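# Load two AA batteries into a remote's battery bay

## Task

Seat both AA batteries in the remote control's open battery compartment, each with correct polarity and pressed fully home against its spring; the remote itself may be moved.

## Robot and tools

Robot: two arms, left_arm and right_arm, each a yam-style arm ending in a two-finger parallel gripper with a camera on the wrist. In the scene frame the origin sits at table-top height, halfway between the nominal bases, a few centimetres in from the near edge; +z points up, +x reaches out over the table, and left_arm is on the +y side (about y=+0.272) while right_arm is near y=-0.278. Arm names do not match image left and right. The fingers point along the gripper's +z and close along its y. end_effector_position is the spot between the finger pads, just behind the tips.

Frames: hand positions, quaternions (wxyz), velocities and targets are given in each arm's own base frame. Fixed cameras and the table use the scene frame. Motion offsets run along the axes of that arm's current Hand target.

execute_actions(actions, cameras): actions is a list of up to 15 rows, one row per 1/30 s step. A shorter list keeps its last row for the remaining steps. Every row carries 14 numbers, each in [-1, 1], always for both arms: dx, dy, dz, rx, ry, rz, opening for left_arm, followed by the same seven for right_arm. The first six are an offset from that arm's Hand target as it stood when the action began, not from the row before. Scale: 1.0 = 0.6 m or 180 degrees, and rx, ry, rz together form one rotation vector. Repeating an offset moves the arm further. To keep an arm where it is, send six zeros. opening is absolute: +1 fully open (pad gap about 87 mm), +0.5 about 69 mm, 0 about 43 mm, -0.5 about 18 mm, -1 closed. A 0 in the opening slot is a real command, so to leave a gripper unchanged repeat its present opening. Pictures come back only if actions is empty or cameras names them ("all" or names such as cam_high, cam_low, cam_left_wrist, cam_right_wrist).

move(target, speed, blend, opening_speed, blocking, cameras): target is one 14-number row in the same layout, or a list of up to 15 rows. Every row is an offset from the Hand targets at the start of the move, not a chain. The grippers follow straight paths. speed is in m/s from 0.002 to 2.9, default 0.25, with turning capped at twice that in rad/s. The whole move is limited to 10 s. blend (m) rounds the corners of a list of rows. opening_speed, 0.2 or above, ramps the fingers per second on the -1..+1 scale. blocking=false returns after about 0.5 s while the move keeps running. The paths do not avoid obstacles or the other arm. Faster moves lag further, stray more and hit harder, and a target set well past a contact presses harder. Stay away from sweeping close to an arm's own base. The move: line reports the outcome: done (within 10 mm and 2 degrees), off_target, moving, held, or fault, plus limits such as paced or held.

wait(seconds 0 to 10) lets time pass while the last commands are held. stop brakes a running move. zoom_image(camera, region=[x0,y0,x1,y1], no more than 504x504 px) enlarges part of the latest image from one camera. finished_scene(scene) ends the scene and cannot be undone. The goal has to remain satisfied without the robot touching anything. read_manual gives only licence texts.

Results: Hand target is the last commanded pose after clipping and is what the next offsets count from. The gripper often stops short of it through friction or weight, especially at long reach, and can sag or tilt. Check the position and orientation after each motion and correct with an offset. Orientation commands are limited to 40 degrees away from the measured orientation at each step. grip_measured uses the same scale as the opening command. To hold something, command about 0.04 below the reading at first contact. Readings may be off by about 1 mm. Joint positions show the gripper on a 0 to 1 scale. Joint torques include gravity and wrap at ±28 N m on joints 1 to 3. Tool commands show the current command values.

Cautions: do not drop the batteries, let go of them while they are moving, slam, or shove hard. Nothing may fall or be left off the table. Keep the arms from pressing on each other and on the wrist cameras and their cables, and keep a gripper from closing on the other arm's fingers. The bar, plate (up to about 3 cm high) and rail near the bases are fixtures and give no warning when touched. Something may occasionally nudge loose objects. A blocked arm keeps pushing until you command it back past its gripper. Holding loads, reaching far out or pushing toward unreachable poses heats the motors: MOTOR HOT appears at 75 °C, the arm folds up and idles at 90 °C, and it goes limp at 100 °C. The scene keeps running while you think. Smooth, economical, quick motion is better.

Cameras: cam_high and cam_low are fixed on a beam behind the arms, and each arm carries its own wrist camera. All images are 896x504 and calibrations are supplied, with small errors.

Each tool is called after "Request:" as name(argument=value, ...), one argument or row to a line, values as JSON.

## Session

Request:
execute_actions(
  actions=[],
)

Request:
zoom_image(
  camera="cam_high",
  region=[280, 200, 600, 380],
)

Scene clock: 0.00 s.
left_arm: end_effector_position=(+0.3924, -0.0110, +0.0550) grip_measured=+0.977 end_effector_quat_wxyz=(+0.577, +0.031, +0.815, -0.047) | right_arm: end_effector_position=(+0.3776, -0.0102, +0.0447) grip_measured=+1.000 end_effector_quat_wxyz=(+0.565, +0.006, +0.823, -0.054)
Joint positions: left_arm=[0.036 1.568 0.408 0.821 0.146 0.009 0.988] | right_arm=[0.038 1.546 0.358 0.82 0.131 -0.038 1]
Joint velocities: within noise
Joint torques (N m): no reading
Heat: left arm: 39 °C; right arm: 38 °C.
Hand target: left_arm +0.3953, -0.0108, +0.0611; +0.584, +0.032, +0.809, -0.046 | right_arm +0.3807, -0.0101, +0.0501; +0.571, +0.007, +0.819, -0.054
Tool commands: left_gripper/opening=+1.0 right_gripper/opening=+1.0
camera_calibration:
cam_left_wrist: T_world_to_cam=[[-0.0931372, -0.995528, 0.0157799, 0.0278423], [-0.931155, 0.0814813, -0.355403, 0.407786], [0.352528, -0.0477947, -0.93458, 0.0567976], [0, 0, 0, 1]] pos_world=[0.362283, -0.00279452, 0.197571]
cam_right_wrist: T_world_to_cam=[[-0.07993, -0.993448, 0.0816781, 0.0145713], [-0.94481, 0.0493889, -0.323873, 0.393851], [0.317717, -0.103058, -0.942568, 0.0635767], [0, 0, 0, 1]] pos_world=[0.35308, 0.00157604, 0.186293]

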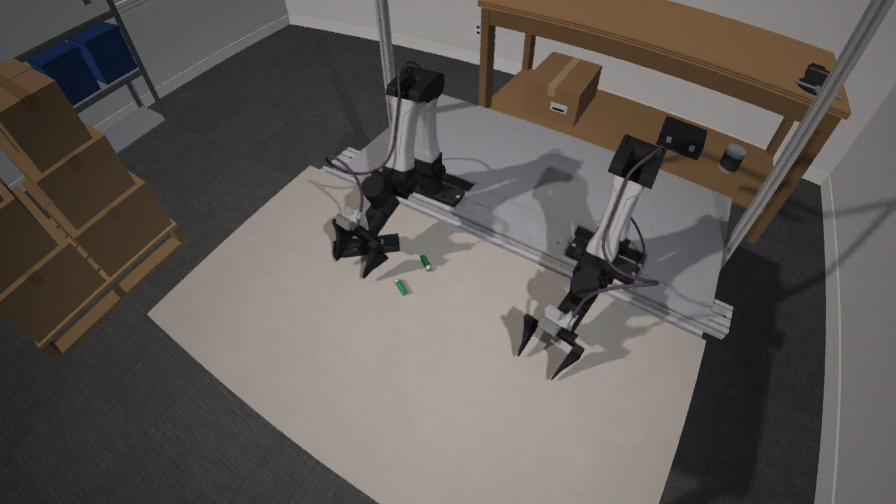

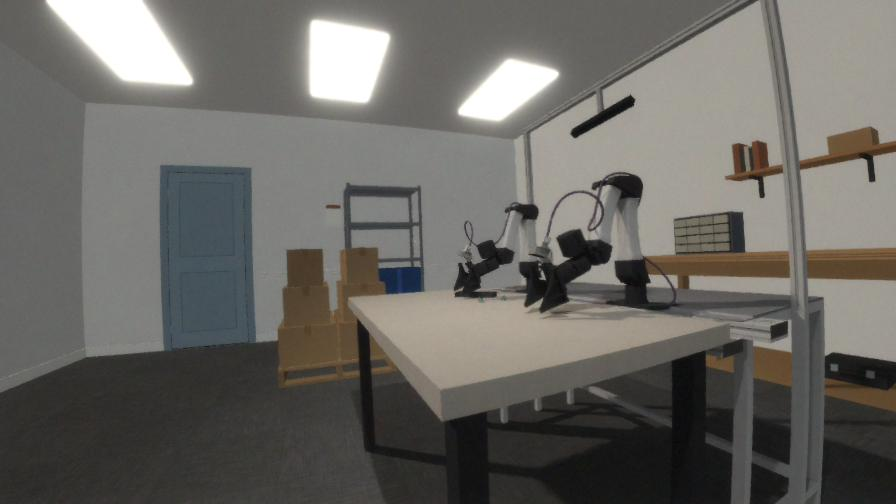

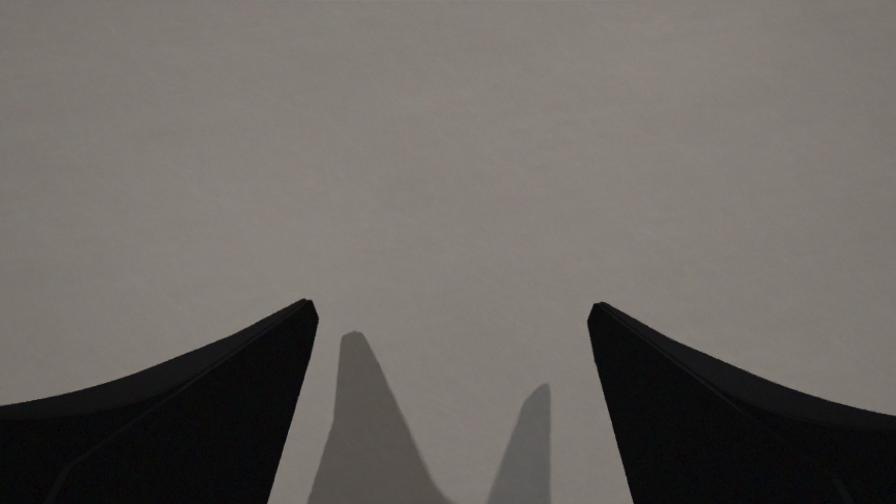

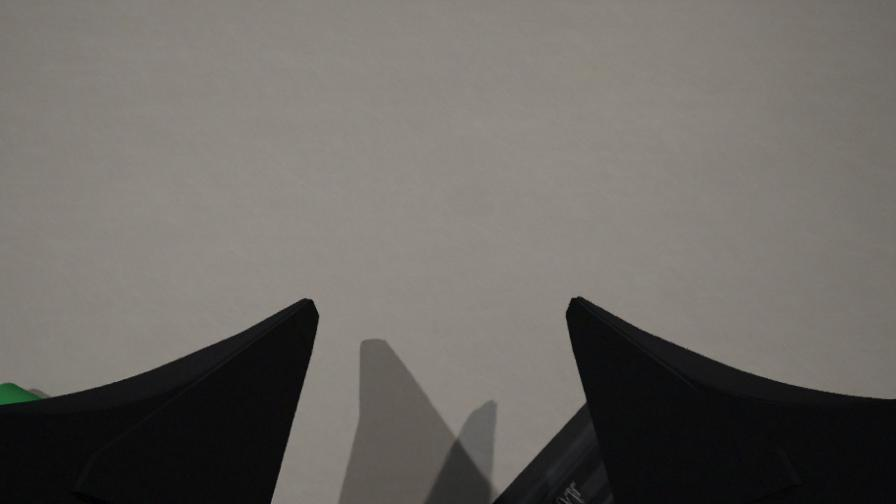

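Scaled by 1.575.

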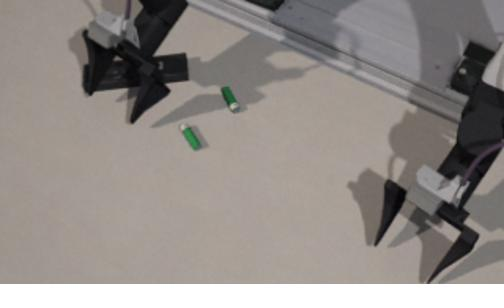

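Request:
move(
  target=[
    [0,0,0,0,0,0,1,-0.0624,-0.005,-0.0228,0,0,0,1],
    [-0.1,0,-0.1,0,0,0,1,-0.1254,0.0403,-0.2121,0,0.111,0,0],
  ],
  speed=0.3,
  blend=0.02,
  cameras=["cam_right_wrist"],
)

Scene clock: 24.37 s.
left_arm: end_effector_position=(+0.3523, -0.0048, +0.1216) grip_measured=+0.977 end_effector_quat_wxyz=(+0.568, +0.024, +0.821, -0.047) | right_arm: end_effector_position=(+0.2842, +0.0281, +0.1509) grip_measured=+0.000 end_effector_quat_wxyz=(+0.409, +0.007, +0.911, -0.054)
Joint positions: left_arm=[0.069 1.118 0.459 0.297 0.169 0.009 0.988] | right_arm=[0.257 1.021 0.821 -0.562 0.295 0.147 0.5]
Joint torques (N m): left_arm=[0.49 -4.68 6.98 2.31 0.25 0.17] | right_arm=[0.72 -1.89 11.02 1.37 0.38 0.09]
Heat: left arm: 40 °C; right arm: 41 °C.
Hand target: left_arm +0.3575, -0.0040, +0.1367; +0.584, +0.032, +0.810, -0.046 | right_arm +0.2897, +0.0299, +0.1620; +0.420, +0.016, +0.906, -0.052
Off the commanded pose: left_arm 0.016 m, 2 deg | right_arm 0.013 m, 2 deg.
move: off_target (left_arm, right_arm); target 2's new opening was sent with right_arm's hand 0.012 m and 2 deg from that target
camera_calibration:
cam_right_wrist: T_world_to_cam=[[-0.0664528, -0.993267, 0.0948924, 0.0306811], [-0.997195, 0.0693958, 0.0280541, 0.299321], [-0.0344503, -0.0927619, -0.995092, 0.304995], [0, 0, 0, 1]] pos_world=[0.311027, 0.0379948, 0.292189]
Images, in order (width x height): cam_right_wrist 896x504.

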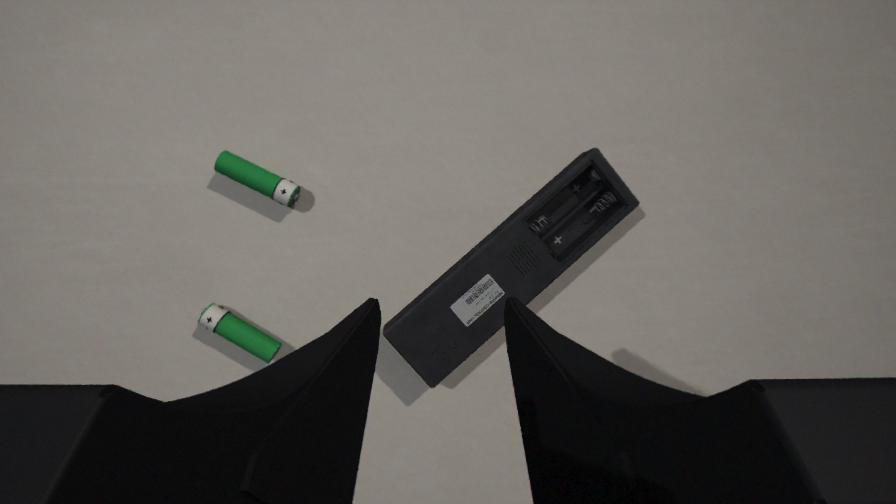

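Request:
zoom_image(
  camera="cam_right_wrist",
  region=[500, 130, 660, 290],
)

Request:
zoom_image(
  camera="cam_right_wrist",
  region=[180, 140, 320, 380],
)

Scaled by 3.150.

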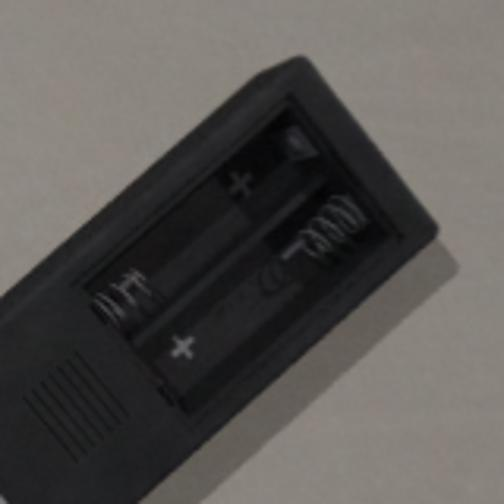

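Scaled by 2.100.

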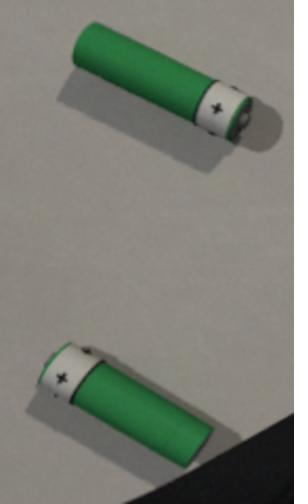

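Request:
move(
  target=[
    [0,0,0,0,0,0,1,0.0634,0.1335,0.1078,-0.1756,0.2326,-0.3216,0],
    [0,0,0,0,0,0,1,0.0611,0.1533,0.16,-0.1756,0.2326,-0.3216,-0.1],
  ],
  speed=[0.35,0.12],
  cameras=["cam_right_wrist"],
)

Request:
zoom_image(
  camera="cam_right_wrist",
  region=[340, 180, 560, 340],
)

Scene clock: 76.73 s.
left_arm: end_effector_position=(+0.3522, -0.0049, +0.1214) grip_measured=+0.977 end_effector_quat_wxyz=(+0.568, +0.023, +0.821, -0.047) | right_arm: end_effector_position=(+0.3375, +0.1057, +0.0624) grip_measured=-0.100 end_effector_quat_wxyz=(-0.014, -0.495, +0.869, -0.004)
Joint positions: left_arm=[0.069 1.118 0.459 0.296 0.169 0.009 0.988] | right_arm=[0.381 2.054 1.667 -1.21 0.012 -0.653 0.45]
Joint torques (N m): left_arm=[0.51 -4.68 7.04 2.31 0.24 0.17] | right_arm=[0.21 -9.02 9.1 0.36 -0.04 -0.18]
Heat: left arm: 45 °C; right arm: 47 °C.
Hand target: left_arm +0.3575, -0.0040, +0.1367; +0.584, +0.032, +0.810, -0.046 | right_arm +0.3455, +0.1105, +0.0651; +0.000, -0.500, +0.866, +0.000
Off the commanded pose: left_arm 0.016 m, 3 deg | right_arm 0.010 m, 2 deg.
move: off_target (left_arm)
camera_calibration:
cam_right_wrist: T_world_to_cam=[[0.857805, -0.51397, 0.00243661, -0.237177], [-0.319879, -0.530148, 0.785252, 0.137163], [-0.402305, -0.674372, -0.619171, 0.388149], [0, 0, 0, 1]] pos_world=[0.403481, 0.212572, 0.133201]
Images, in order (width x height): cam_right_wrist 896x504.

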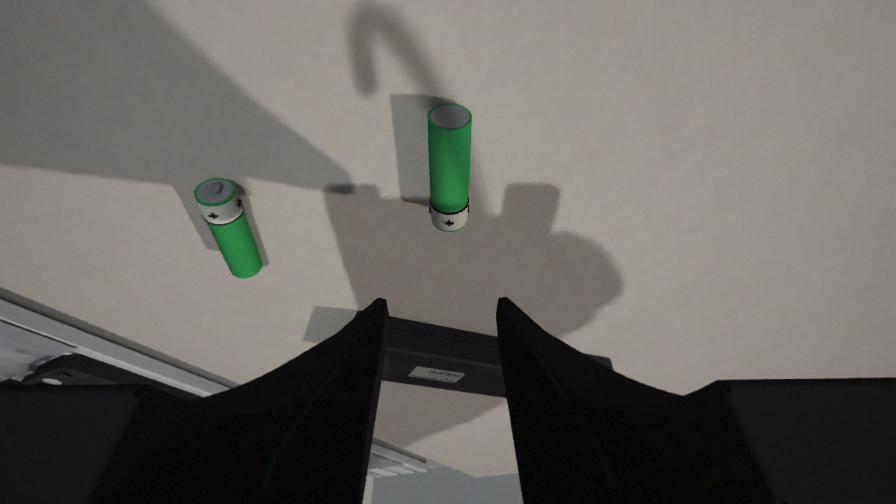

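Scaled by 2.291.

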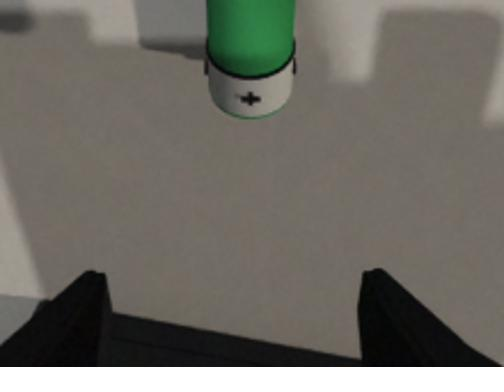

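Request:
move(
  target=[
    [0,0,0,0,0,0,1,-0.002,0.0031,0.083,0,0,0,-0.1],
    [0,0,0,0,0,0,1,-0.002,0.0031,0.083,0,0,0,-0.7],
  ],
  speed=0.1,
  opening_speed=0.8,
)

Scene clock: 92.27 s.
left_arm: end_effector_position=(+0.3522, -0.0049, +0.1214) grip_measured=+0.977 end_effector_quat_wxyz=(+0.568, +0.023, +0.821, -0.047) | right_arm: end_effector_position=(+0.3447, +0.1087, +0.0194) grip_measured=-0.604 end_effector_quat_wxyz=(-0.001, -0.495, +0.869, -0.006)
Joint positions: left_arm=[0.069 1.118 0.459 0.296 0.169 0.009 0.988] | right_arm=[0.381 2.095 1.559 -1.035 0.012 -0.653 0.198]
Joint torques (N m): left_arm=[0.47 -4.63 6.99 2.32 0.24 0.19] | right_arm=[0.72 -9.06 6.12 0.44 -0.03 -0.13]
Heat: left arm: 46 °C; right arm: 47 °C.
Hand target: left_arm +0.3575, -0.0040, +0.1367; +0.584, +0.032, +0.810, -0.046 | right_arm +0.3445, +0.1125, +0.0152; +0.000, -0.500, +0.866, +0.000
Off the commanded pose: left_arm 0.016 m, 3 deg | right_arm 0.006 m, 1 deg.
move: off_target (left_arm)

Request:
move(
  target=[
    [0,0,0,0,0,0,1,0,0,-0.1,0,0,0,-0.7],
    [0,0,0,0,0,0,1,0.2903,-0.0358,-0.1247,-0.0996,0.0643,0.629,-0.7],
    [0,0,0,0,0,0,1,0.2788,-0.0677,-0.083,-0.0996,0.0643,0.629,-0.7],
  ],
  speed=[0.2,0.4,0.1],
  blend=[0.02,0,0],
  cameras=["cam_right_wrist"],
)

Request:
zoom_image(
  camera="cam_right_wrist",
  region=[340, 160, 560, 340],
)

Scene clock: 113.40 s.
left_arm: end_effector_position=(+0.3522, -0.0049, +0.1214) grip_measured=+0.977 end_effector_quat_wxyz=(+0.568, +0.023, +0.821, -0.047) | right_arm: end_effector_position=(+0.2864, -0.0535, +0.0633) grip_measured=-0.604 end_effector_quat_wxyz=(-0.152, +0.447, +0.879, +0.066)
Joint positions: left_arm=[0.069 1.118 0.459 0.296 0.169 0.009 0.988] | right_arm=[-0.358 2.065 1.588 -1.384 -0.164 0.558 0.198]
Joint torques (N m): left_arm=[0.47 -4.64 6.95 2.32 0.23 0.18] | right_arm=[0.87 -8.69 8.46 -0.06 -0.05 0.06]
Heat: left arm: 47 °C; right arm: 46 °C.
Hand target: left_arm +0.3575, -0.0040, +0.1367; +0.584, +0.032, +0.810, -0.046 | right_arm +0.2961, -0.0527, +0.0650; -0.139, +0.450, +0.879, +0.071
Off the commanded pose: left_arm 0.016 m, 3 deg | right_arm 0.010 m, 2 deg.
move: off_target (left_arm)
camera_calibration:
cam_right_wrist: T_world_to_cam=[[-0.806247, -0.590895, 0.0284466, 0.19564], [-0.189193, 0.303108, 0.933987, 0.0333385], [-0.56051, 0.747642, -0.356173, 0.36559], [0, 0, 0, 1]] pos_world=[0.368959, -0.167833, 0.0935102]
Images, in order (width x height): cam_right_wrist 896x504.

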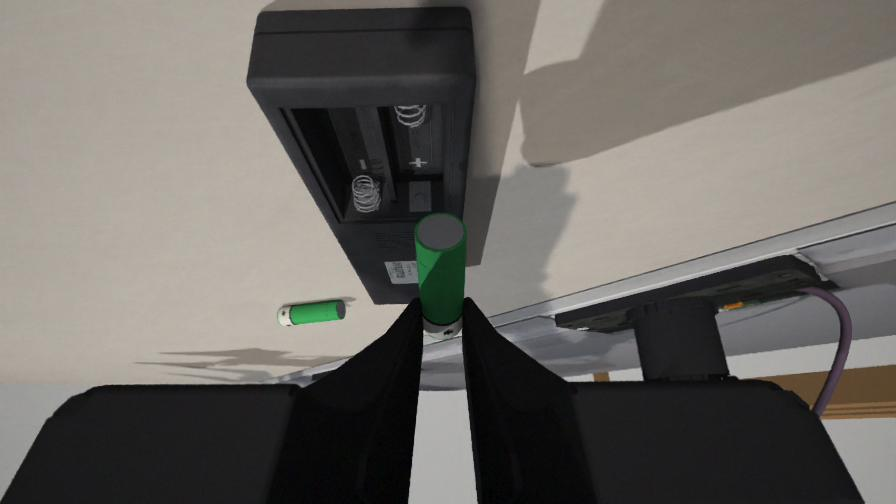

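Scaled by 2.291.

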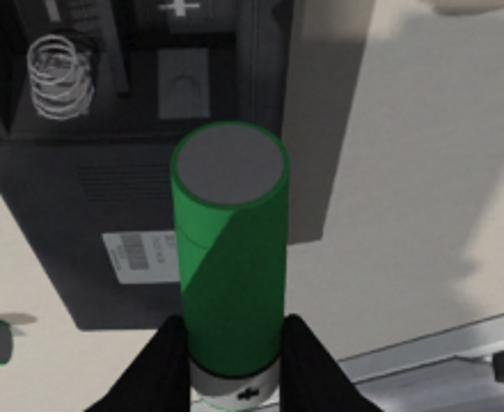

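Request:
move(
  target=[0,0,0,0,0,0,1,-0.013,-0.0017,0.0396,0,0,0,-0.7],
  speed=0.08,
  cameras=["cam_right_wrist"],
)

Request:
zoom_image(
  camera="cam_right_wrist",
  region=[300, 60, 560, 340],
)

Scene clock: 136.73 s.
left_arm: end_effector_position=(+0.3522, -0.0049, +0.1214) grip_measured=+0.977 end_effector_quat_wxyz=(+0.568, +0.023, +0.821, -0.047) | right_arm: end_effector_position=(+0.2943, -0.0559, +0.0438) grip_measured=-0.604 end_effector_quat_wxyz=(-0.136, +0.447, +0.882, +0.069)
Joint positions: left_arm=[0.069 1.118 0.459 0.296 0.169 0.009 0.988] | right_arm=[-0.358 2.086 1.552 -1.295 -0.166 0.559 0.198]
Joint torques (N m): left_arm=[0.5 -4.64 7.02 2.32 0.24 0.19] | right_arm=[0.55 -8.47 5.52 -0.01 -0.01 0.03]
Heat: left arm: 48 °C; right arm: 46 °C.
Hand target: left_arm +0.3575, -0.0040, +0.1367; +0.584, +0.032, +0.810, -0.046 | right_arm +0.2953, -0.0534, +0.0400; -0.139, +0.451, +0.879, +0.071
Off the commanded pose: left_arm 0.016 m, 3 deg | right_arm 0.005 m, 1 deg.
move: off_target (left_arm)
camera_calibration:
cam_right_wrist: T_world_to_cam=[[-0.80722, -0.590182, 0.00901442, 0.202366], [-0.217784, 0.311998, 0.924785, 0.063195], [-0.548604, 0.744542, -0.380383, 0.36231], [0, 0, 0, 1]] pos_world=[0.375882, -0.170039, 0.0775506]
Images, in order (width x height): cam_right_wrist 896x504.

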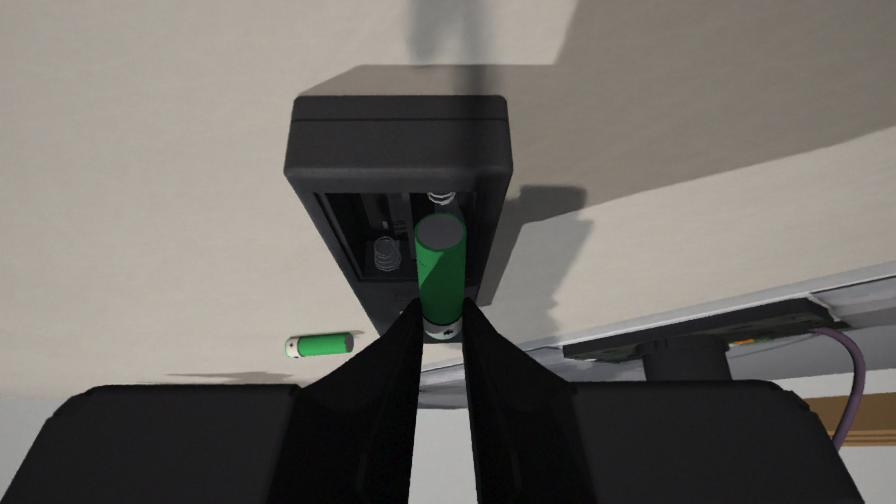

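Scaled by 1.800.

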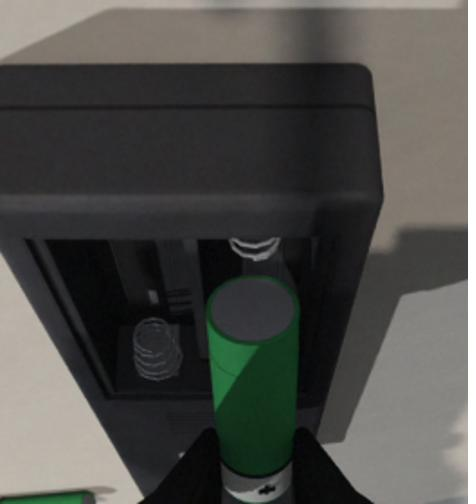

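Request:
move(
  target=[
    [0,0,0,0,0,0,1,-0.0031,0,0.0095,0,0,0,-0.7],
    [0,0,0,0,0,0,1,-0.0031,0,0.0095,0,0,0,-0.4],
    [0,0,0,0,0,0,1,0.0103,0,-0.0317,0,0,0,-0.4],
  ],
  speed=0.06,
  opening_speed=0.8,
  cameras=["cam_right_wrist"],
)

Request:
zoom_image(
  camera="cam_right_wrist",
  region=[300, 60, 560, 340],
)

Scene clock: 150.53 s.
left_arm: end_effector_position=(+0.3522, -0.0049, +0.1214) grip_measured=+0.977 end_effector_quat_wxyz=(+0.568, +0.023, +0.822, -0.047) | right_arm: end_effector_position=(+0.2891, -0.0538, +0.0504) grip_measured=-0.400 end_effector_quat_wxyz=(-0.153, +0.447, +0.879, +0.068)
Joint positions: left_arm=[0.069 1.118 0.459 0.296 0.169 0.009 0.988] | right_arm=[-0.358 2.091 1.572 -1.345 -0.167 0.559 0.3]
Joint torques (N m): left_arm=[0.5 -4.68 6.97 2.33 0.24 0.17] | right_arm=[0.55 -10.78 8.21 -0.24 -0.03 0.05]
Heat: left arm: 49 °C; right arm: 48 °C.
Hand target: left_arm +0.3575, -0.0040, +0.1367; +0.584, +0.032, +0.810, -0.046 | right_arm +0.2954, -0.0534, +0.0601; -0.139, +0.451, +0.879, +0.071
Off the commanded pose: left_arm 0.016 m, 3 deg | right_arm 0.011 m, 2 deg.
move: off_target (left_arm, right_arm)
camera_calibration:
cam_right_wrist: T_world_to_cam=[[-0.80684, -0.590145, 0.0271672, 0.198414], [-0.187771, 0.299777, 0.935348, 0.0452816], [-0.560135, 0.749575, -0.352684, 0.362535], [0, 0, 0, 1]] pos_world=[0.371659, -0.168229, 0.0801158]
Images, in order (width x height): cam_right_wrist 896x504.

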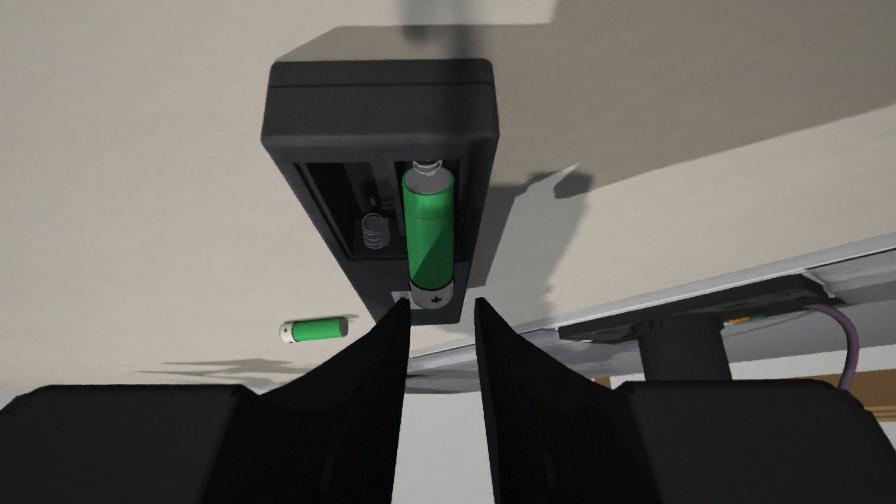

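Scaled by 1.800.

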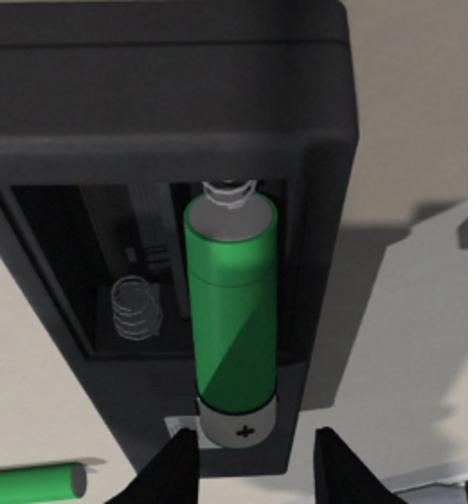

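Request:
move(
  target=[
    [0,0,0,0,0,0,1,0.0144,-0.008,-0.0302,0,-0.1,0,-0.4],
    [0,0,0,0,0,0,1,-0.0032,-0.002,-0.0044,0,-0.1,0,-0.72],
  ],
  speed=[0.15,0.08],
  cameras=["cam_right_wrist"],
)

Request:
zoom_image(
  camera="cam_right_wrist",
  region=[330, 120, 560, 340],
)

Scene clock: 168.33 s.
left_arm: end_effector_position=(+0.3522, -0.0049, +0.1214) grip_measured=+0.977 end_effector_quat_wxyz=(+0.568, +0.023, +0.822, -0.047) | right_arm: end_effector_position=(+0.2952, -0.0555, +0.0667) grip_measured=-0.720 end_effector_quat_wxyz=(+0.001, +0.452, +0.892, +0.006)
Joint positions: left_arm=[0.069 1.118 0.459 0.296 0.169 0.009 0.988] | right_arm=[-0.278 1.818 1.364 -1.113 -0.012 0.66 0.14]
Joint torques (N m): left_arm=[0.53 -4.66 7.02 2.33 0.23 0.18] | right_arm=[0.59 -6.87 5.97 0.45 0.31 0.06]
Heat: left arm: 50 °C; right arm: 52 °C.
Hand target: left_arm +0.3575, -0.0040, +0.1367; +0.584, +0.032, +0.810, -0.046 | right_arm +0.2959, -0.0563, +0.0619; +0.000, +0.456, +0.890, +0.000
Off the commanded pose: left_arm 0.016 m, 3 deg | right_arm 0.005 m, 1 deg.
move: off_target (left_arm)
camera_calibration:
cam_right_wrist: T_world_to_cam=[[-0.808924, -0.587902, -0.00354696, 0.204581], [-0.377065, 0.514175, 0.770354, 0.110575], [-0.451069, 0.624496, -0.637606, 0.35291], [0, 0, 0, 1]] pos_world=[0.366371, -0.156972, 0.140562]
Images, in order (width x height): cam_right_wrist 896x504.

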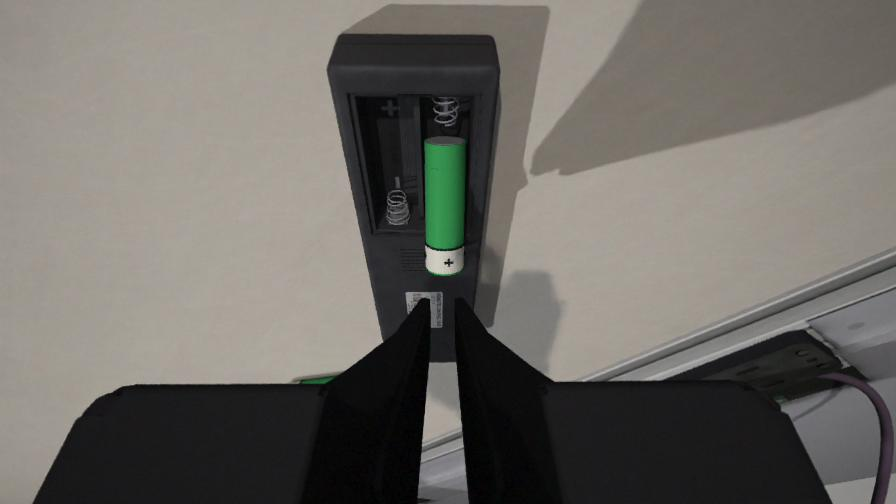

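Scaled by 2.191.

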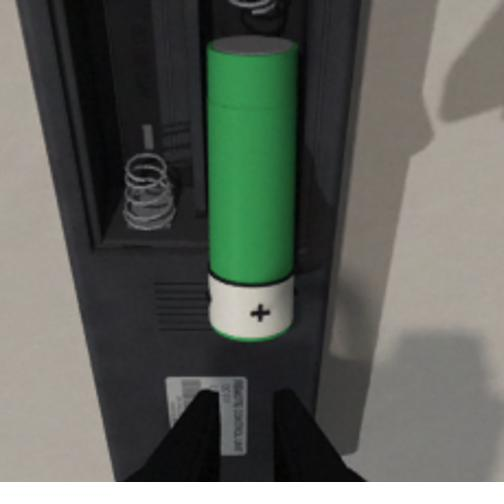

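Request:
move(
  target=[
    [0,0,0,0,0,0,1,0,-0.0017,0.0465,0,0,0,-0.72],
    [0,0,0,0,0,0,1,-0.035,-0.0017,0.06,0,0,0,-0.72],
  ],
  speed=[0.08,0.05],
  cameras=["cam_right_wrist"],
)

Request:
zoom_image(
  camera="cam_right_wrist",
  region=[330, 120, 560, 340],
)

Scene clock: 180.47 s.
left_arm: end_effector_position=(+0.3522, -0.0049, +0.1214) grip_measured=+0.977 end_effector_quat_wxyz=(+0.568, +0.023, +0.822, -0.047) | right_arm: end_effector_position=(+0.2911, -0.0529, +0.0469) grip_measured=-0.719 end_effector_quat_wxyz=(-0.031, +0.456, +0.889, +0.025)
Joint positions: left_arm=[0.069 1.118 0.459 0.296 0.169 0.009 0.988] | right_arm=[-0.3 1.872 1.338 -1.089 -0.059 0.646 0.14]
Joint torques (N m): left_arm=[0.46 -4.67 6.98 2.33 0.24 0.19] | right_arm=[-1.09 -4.16 6.34 1.13 0.83 -0.15]
Heat: left arm: 50 °C; right arm: 49 °C.
Hand target: left_arm +0.3575, -0.0040, +0.1367; +0.584, +0.032, +0.810, -0.046 | right_arm +0.3075, -0.0739, +0.0260; +0.001, +0.456, +0.890, +0.000
Off the commanded pose: left_arm 0.016 m, 3 deg | right_arm 0.034 m, 5 deg.
move: off_target (left_arm, right_arm)
camera_calibration:
cam_right_wrist: T_world_to_cam=[[-0.81402, -0.580793, -0.00719308, 0.204734], [-0.341637, 0.468738, 0.814598, 0.108055], [-0.469741, 0.665556, -0.579982, 0.341588], [0, 0, 0, 1]] pos_world=[0.364031, -0.159087, 0.111566]
Images, in order (width x height): cam_right_wrist 896x504.

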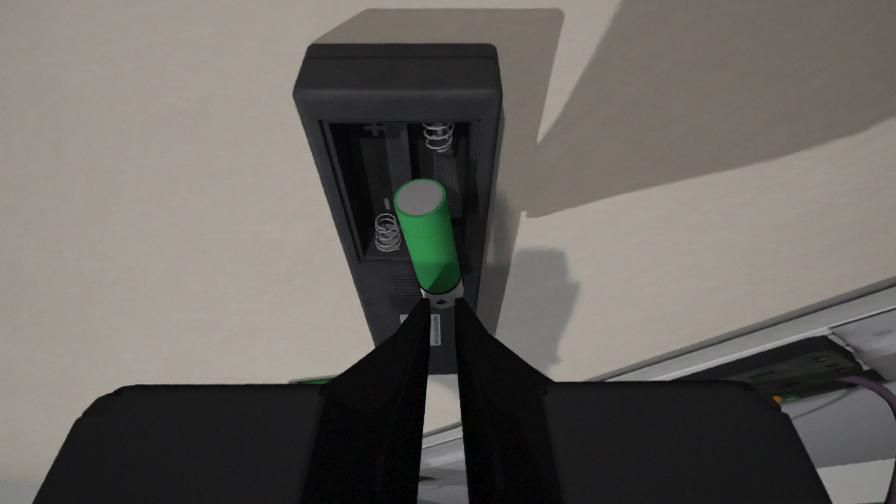

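Scaled by 2.191.

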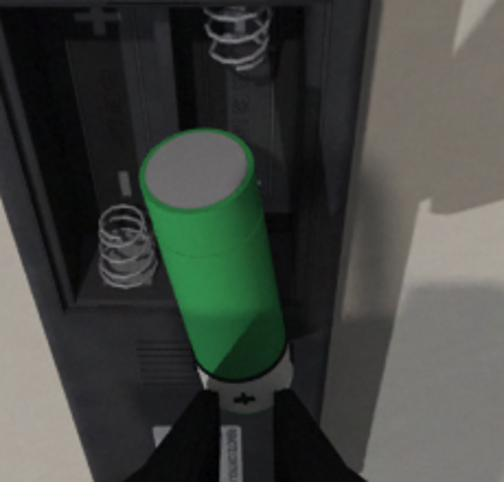

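Request:
move(
  target=[
    [0,0,0,0,0,0,1,0.04,-0.0018,-0.0348,0,0,0,-0.72],
    [0,0,0,0,0,0,1,0.0445,-0.0018,-0.07,0,0,0,-0.72],
  ],
  speed=[0.04,0.04],
  cameras=["cam_right_wrist"],
)

Request:
zoom_image(
  camera="cam_right_wrist",
  region=[330, 100, 560, 320],
)

Scene clock: 189.53 s.
left_arm: end_effector_position=(+0.3522, -0.0049, +0.1214) grip_measured=+0.977 end_effector_quat_wxyz=(+0.568, +0.023, +0.822, -0.047) | right_arm: end_effector_position=(+0.2835, -0.0509, +0.0546) grip_measured=-0.720 end_effector_quat_wxyz=(-0.023, +0.453, +0.891, +0.002)
Joint positions: left_arm=[0.069 1.118 0.459 0.296 0.169 0.009 0.988] | right_arm=[-0.275 1.829 1.321 -1.108 -0.012 0.665 0.14]
Joint torques (N m): left_arm=[0.49 -4.64 6.97 2.31 0.25 0.19] | right_arm=[0.79 -10.14 8.9 0.16 0.32 0.06]
Heat: left arm: 50 °C; right arm: 48 °C.
Hand target: left_arm +0.3575, -0.0040, +0.1367; +0.584, +0.032, +0.810, -0.046 | right_arm +0.2908, -0.0529, +0.0679; +0.000, +0.456, +0.890, +0.000
Off the commanded pose: left_arm 0.016 m, 3 deg | right_arm 0.015 m, 3 deg.
move: off_target (left_arm, right_arm)
camera_calibration:
cam_right_wrist: T_world_to_cam=[[-0.809277, -0.586822, 0.0266649, 0.196228], [-0.339259, 0.503961, 0.794309, 0.100597], [-0.479556, 0.63377, -0.606929, 0.343827], [0, 0, 0, 1]] pos_world=[0.357816, -0.153453, 0.123541]
Images, in order (width x height): cam_right_wrist 896x504.

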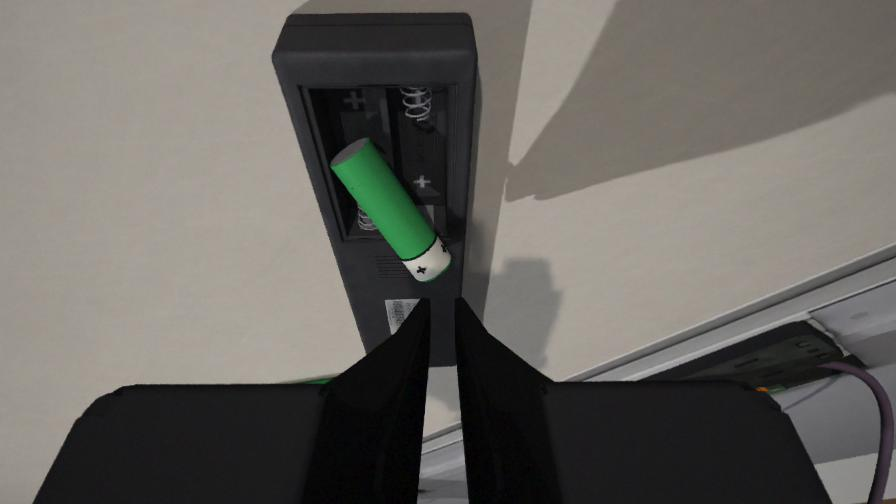

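Scaled by 2.191.

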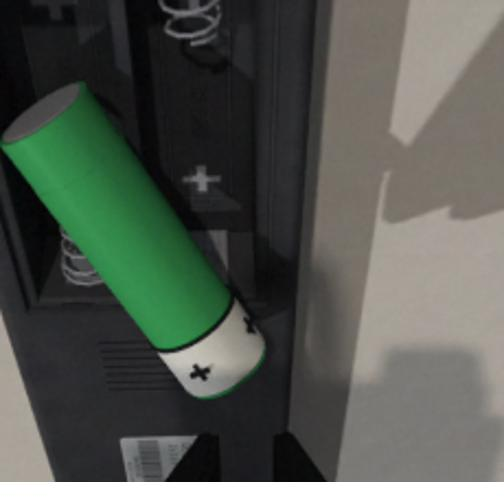

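Request:
move(
  target=[
    [0,0,0,0,0,0,1,-0.0012,-0.0128,-0.0118,0,0,-0.1256,-0.1],
    [0,0,0,0,0,0,1,-0.017,0.0018,0.0165,0,0,-0.1256,-0.1],
  ],
  speed=[0.12,0.08],
  cameras=["cam_right_wrist"],
)

Request:
zoom_image(
  camera="cam_right_wrist",
  region=[330, 120, 560, 340],
)

Scene clock: 218.90 s.
left_arm: end_effector_position=(+0.3521, -0.0049, +0.1213) grip_measured=+0.977 end_effector_quat_wxyz=(+0.568, +0.023, +0.822, -0.047) | right_arm: end_effector_position=(+0.2876, -0.0580, +0.0561) grip_measured=-0.100 end_effector_quat_wxyz=(-0.015, +0.282, +0.959, +0.004)
Joint positions: left_arm=[0.069 1.118 0.459 0.295 0.169 0.009 0.988] | right_arm=[-0.25 1.861 1.371 -1.111 -0.01 0.322 0.45]
Joint torques (N m): left_arm=[0.49 -4.63 6.98 2.33 0.25 0.18] | right_arm=[0.91 -7.21 8.96 0.38 0.26 -0.16]
Heat: left arm: 51 °C; right arm: 49 °C.
Hand target: left_arm +0.3575, -0.0040, +0.1367; +0.584, +0.032, +0.810, -0.046 | right_arm +0.2976, -0.0606, +0.0580; +0.000, +0.273, +0.962, +0.000
Off the commanded pose: left_arm 0.016 m, 3 deg | right_arm 0.011 m, 2 deg.
move: off_target (left_arm, right_arm)
camera_calibration:
cam_right_wrist: T_world_to_cam=[[-0.544014, -0.839034, 0.00844916, 0.105523], [-0.514002, 0.341195, 0.787012, 0.145565], [-0.663212, 0.423802, -0.61688, 0.392398], [0, 0, 0, 1]] pos_world=[0.39247, -0.127428, 0.126609]
Images, in order (width x height): cam_right_wrist 896x504.

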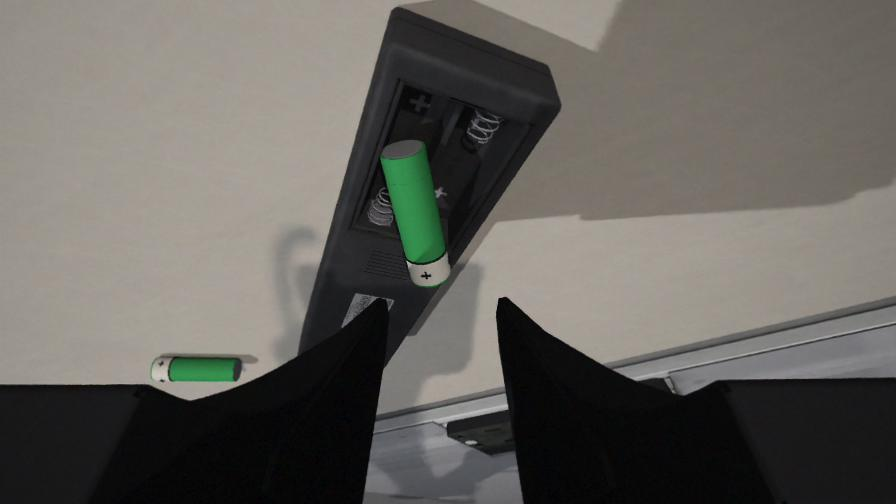

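Scaled by 2.191.

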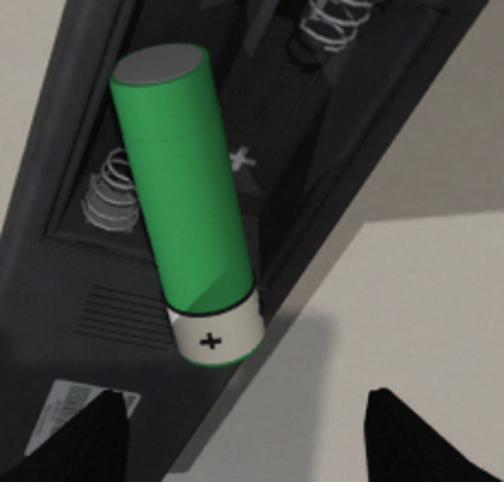

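Request:
move(
  target=[
    [0,0,0,0,0,0,1,0,0.0006,0.0333,0,0,-0.014,-0.1],
    [0,0,0,0,0,0,1,0,0.0006,0.0333,0,0,-0.014,-0.7],
  ],
  speed=0.08,
  opening_speed=0.8,
  cameras=["cam_right_wrist"],
)

Request:
zoom_image(
  camera="cam_right_wrist",
  region=[330, 120, 560, 340],
)

Scene clock: 233.07 s.
left_arm: end_effector_position=(+0.3521, -0.0049, +0.1213) grip_measured=+0.977 end_effector_quat_wxyz=(+0.568, +0.023, +0.822, -0.047) | right_arm: end_effector_position=(+0.2974, -0.0596, +0.0423) grip_measured=-0.607 end_effector_quat_wxyz=(+0.001, +0.259, +0.966, +0.005)
Joint positions: left_arm=[0.069 1.118 0.459 0.295 0.169 0.009 0.988] | right_arm=[-0.242 1.883 1.35 -1.036 -0.01 0.283 0.196]
Joint torques (N m): left_arm=[0.51 -4.64 6.97 2.33 0.24 0.17] | right_arm=[0.76 -7.38 6 0.47 0.25 -0.17]
Heat: left arm: 52 °C; right arm: 50 °C.
Hand target: left_arm +0.3575, -0.0040, +0.1367; +0.584, +0.032, +0.810, -0.046 | right_arm +0.2979, -0.0603, +0.0380; +0.000, +0.252, +0.968, +0.000
Off the commanded pose: left_arm 0.016 m, 3 deg | right_arm 0.004 m, 1 deg.
move: off_target (left_arm)
camera_calibration:
cam_right_wrist: T_world_to_cam=[[-0.504813, -0.863227, -0.00150901, 0.0969263], [-0.553071, 0.322091, 0.768355, 0.173286], [-0.66278, 0.38871, -0.640022, 0.389922], [0, 0, 0, 1]] pos_world=[0.403201, -0.123711, 0.116559]
Images, in order (width x height): cam_right_wrist 896x504.

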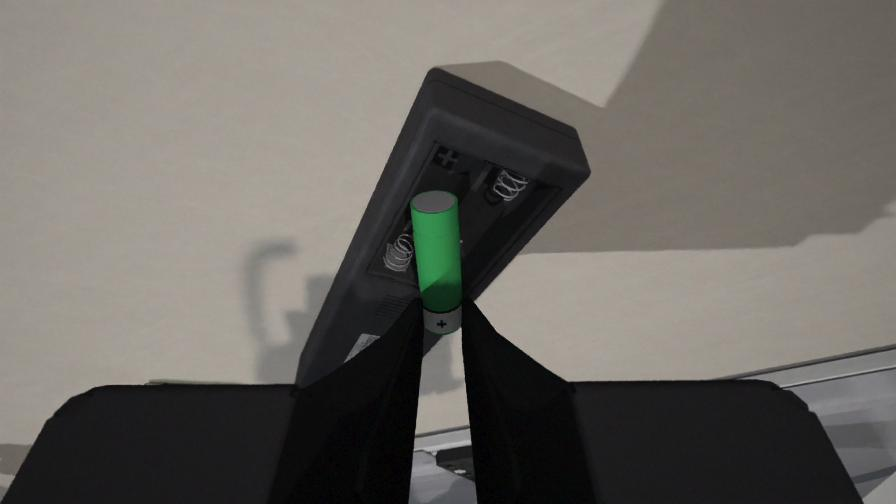

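Scaled by 2.191.

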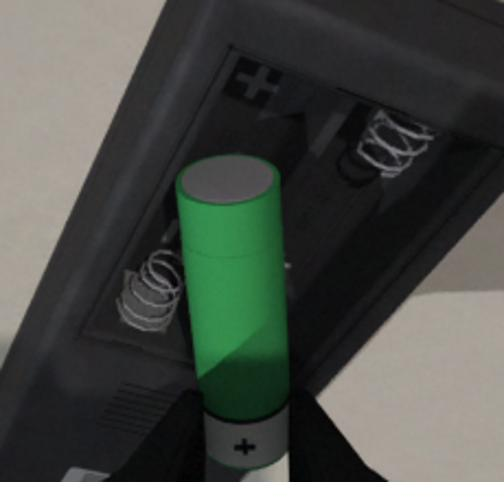

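Request:
move(
  target=[
    [0,0,0,0,0,0,1,0,0,-0.03,0,0,0,-0.7],
    [0,0,0,0,0,0,1,0.0402,-0.0028,-0.07,-0.0268,0.1203,0.1378,-0.7],
    [0,0,0,0,0,0,1,0.0068,0.0065,-0.04,-0.0268,0.1203,0.1378,-0.7],
    [0,0,0,0,0,0,1,0.0068,0.0065,-0.0058,-0.0268,0.1203,0.1378,-0.7],
  ],
  speed=[0.1,0.2,0.1,0.08],
  blend=[0.01,0,0,0],
  cameras=["cam_right_wrist"],
)

Request:
zoom_image(
  camera="cam_right_wrist",
  region=[300, 60, 560, 340],
)

Scene clock: 257.60 s.
left_arm: end_effector_position=(+0.3521, -0.0049, +0.1213) grip_measured=+0.977 end_effector_quat_wxyz=(+0.568, +0.023, +0.822, -0.047) | right_arm: end_effector_position=(+0.2920, -0.0554, +0.0487) grip_measured=-0.610 end_effector_quat_wxyz=(-0.174, +0.443, +0.875, +0.086)
Joint positions: left_arm=[0.069 1.118 0.459 0.295 0.169 0.009 0.988] | right_arm=[-0.376 2.146 1.624 -1.386 -0.201 0.527 0.195]
Joint torques (N m): left_arm=[0.51 -4.64 6.97 2.32 0.23 0.18] | right_arm=[0.55 -8.54 5.3 0.05 0 0.06]
Heat: left arm: 53 °C; right arm: 50 °C.
Hand target: left_arm +0.3575, -0.0040, +0.1367; +0.584, +0.032, +0.810, -0.046 | right_arm +0.2962, -0.0549, +0.0416; -0.169, +0.448, +0.874, +0.087
Off the commanded pose: left_arm 0.016 m, 3 deg | right_arm 0.008 m, 1 deg.
move: off_target (left_arm); blend cut to 0.009 m at target 1
camera_calibration:
cam_right_wrist: T_world_to_cam=[[-0.805978, -0.591815, 0.0124619, 0.200164], [-0.168343, 0.249344, 0.953671, 0.0386034], [-0.567504, 0.76654, -0.300593, 0.365317], [0, 0, 0, 1]] pos_world=[0.375145, -0.171196, 0.0705026]
Images, in order (width x height): cam_right_wrist 896x504.

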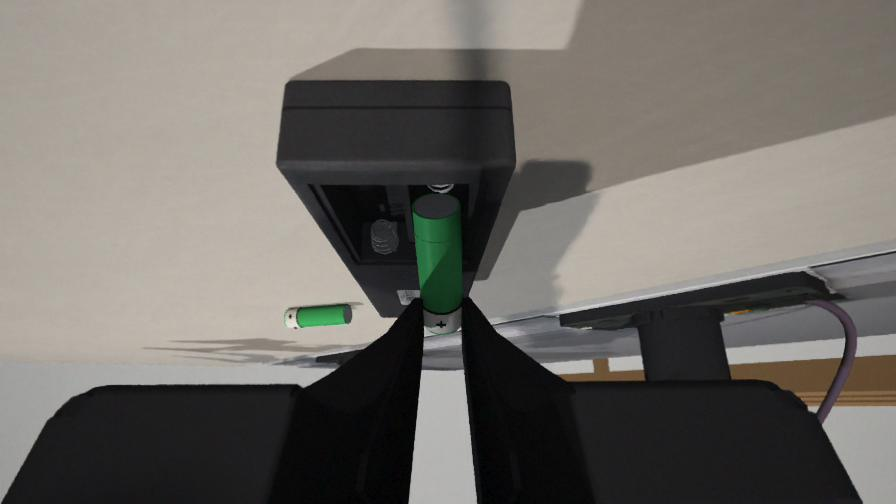

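Scaled by 1.800.

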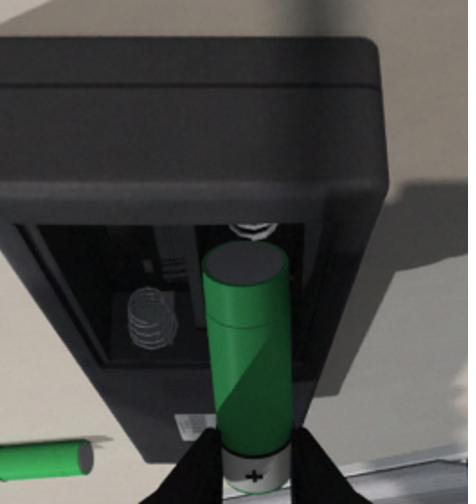

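Request:
move(
  target=[
    [0,0,0,0,0,0,1,-0.0026,-0.0033,0.0062,0,0,0,-0.7],
    [0,0,0,0,0,0,1,-0.0251,-0.0033,0.0017,0,-0.0333,0,-0.7],
  ],
  speed=0.05,
  cameras=["cam_right_wrist"],
)

Request:
zoom_image(
  camera="cam_right_wrist",
  region=[300, 60, 560, 340],
)

Scene clock: 270.17 s.
left_arm: end_effector_position=(+0.3521, -0.0049, +0.1213) grip_measured=+0.977 end_effector_quat_wxyz=(+0.568, +0.023, +0.822, -0.047) | right_arm: end_effector_position=(+0.2929, -0.0561, +0.0456) grip_measured=-0.611 end_effector_quat_wxyz=(-0.162, +0.449, +0.875, +0.084)
Joint positions: left_arm=[0.069 1.118 0.459 0.295 0.169 0.009 0.988] | right_arm=[-0.376 2.129 1.597 -1.351 -0.196 0.542 0.194]
Joint torques (N m): left_arm=[0.49 -4.66 6.98 2.33 0.24 0.18] | right_arm=[0.43 -10.41 4.22 0.55 0.58 0.08]
Heat: left arm: 53 °C; right arm: 51 °C.
Hand target: left_arm +0.3575, -0.0040, +0.1367; +0.584, +0.032, +0.810, -0.046 | right_arm +0.3025, -0.0671, +0.0350; -0.124, +0.452, +0.881, +0.064
Off the commanded pose: left_arm 0.016 m, 3 deg | right_arm 0.018 m, 5 deg.
move: off_target (left_arm, right_arm)
camera_calibration:
cam_right_wrist: T_world_to_cam=[[-0.813327, -0.58174, 0.00885634, 0.203295], [-0.180857, 0.267264, 0.946499, 0.0469183], [-0.552983, 0.768212, -0.322585, 0.362284], [0, 0, 0, 1]] pos_world=[0.374168, -0.172586, 0.0706588]
Images, in order (width x height): cam_right_wrist 896x504.

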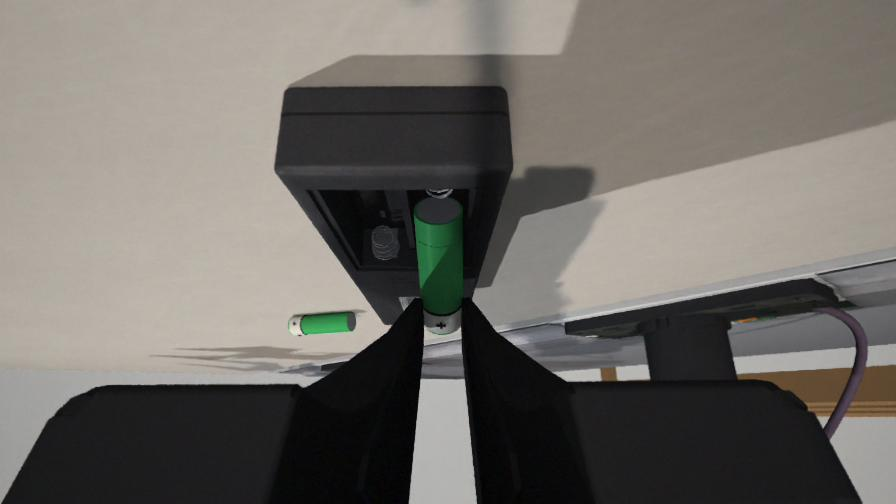

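Scaled by 1.800.

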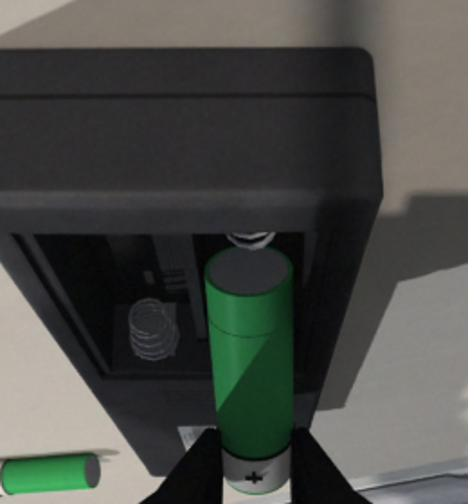

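Request:
move(
  target=[0,0,0,0,0,0,1,-0.02,0,0.005,0,0,0,-0.7],
  speed=0.05,
  cameras=["cam_right_wrist"],
)

Request:
zoom_image(
  camera="cam_right_wrist",
  region=[300, 60, 560, 340],
)

Scene clock: 279.17 s.
left_arm: end_effector_position=(+0.3521, -0.0049, +0.1213) grip_measured=+0.977 end_effector_quat_wxyz=(+0.568, +0.023, +0.822, -0.047) | right_arm: end_effector_position=(+0.2933, -0.0568, +0.0455) grip_measured=-0.611 end_effector_quat_wxyz=(-0.161, +0.450, +0.874, +0.083)
Joint positions: left_arm=[0.069 1.118 0.459 0.295 0.169 0.009 0.988] | right_arm=[-0.377 2.129 1.598 -1.35 -0.196 0.542 0.194]
Joint torques (N m): left_arm=[0.49 -4.63 7.01 2.32 0.23 0.18] | right_arm=[-0.81 -7.31 7.54 0.55 0.63 -0.05]
Heat: left arm: 53 °C; right arm: 53 °C.
Hand target: left_arm +0.3575, -0.0040, +0.1367; +0.584, +0.032, +0.810, -0.046 | right_arm +0.3089, -0.0757, +0.0288; -0.124, +0.452, +0.881, +0.064
Off the commanded pose: left_arm 0.016 m, 3 deg | right_arm 0.030 m, 5 deg.
move: off_target (left_arm, right_arm)
camera_calibration:
cam_right_wrist: T_world_to_cam=[[-0.814105, -0.580658, 0.00831021, 0.203568], [-0.182206, 0.268995, 0.94575, 0.0477205], [-0.551393, 0.768425, -0.32479, 0.362627], [0, 0, 0, 1]] pos_world=[0.37437, -0.173285, 0.0709542]
Images, in order (width x height): cam_right_wrist 896x504.

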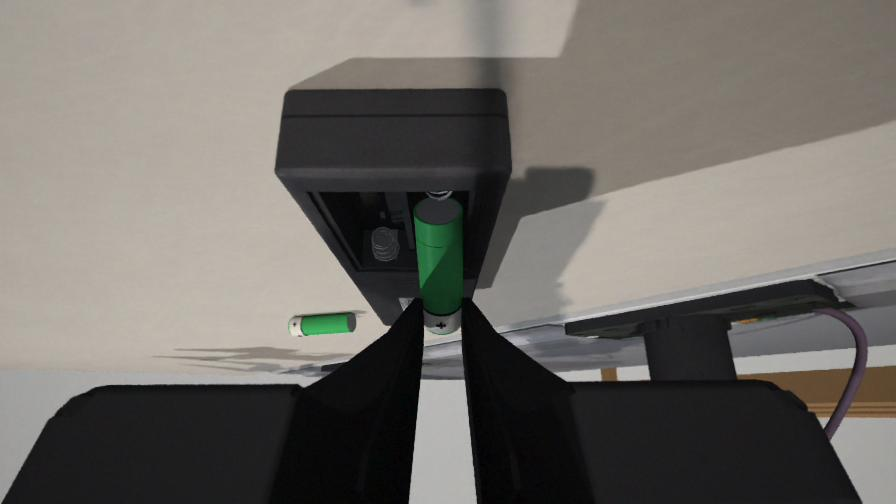

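Scaled by 1.800.

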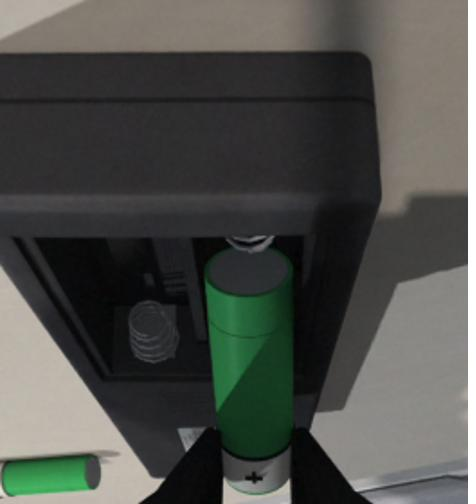

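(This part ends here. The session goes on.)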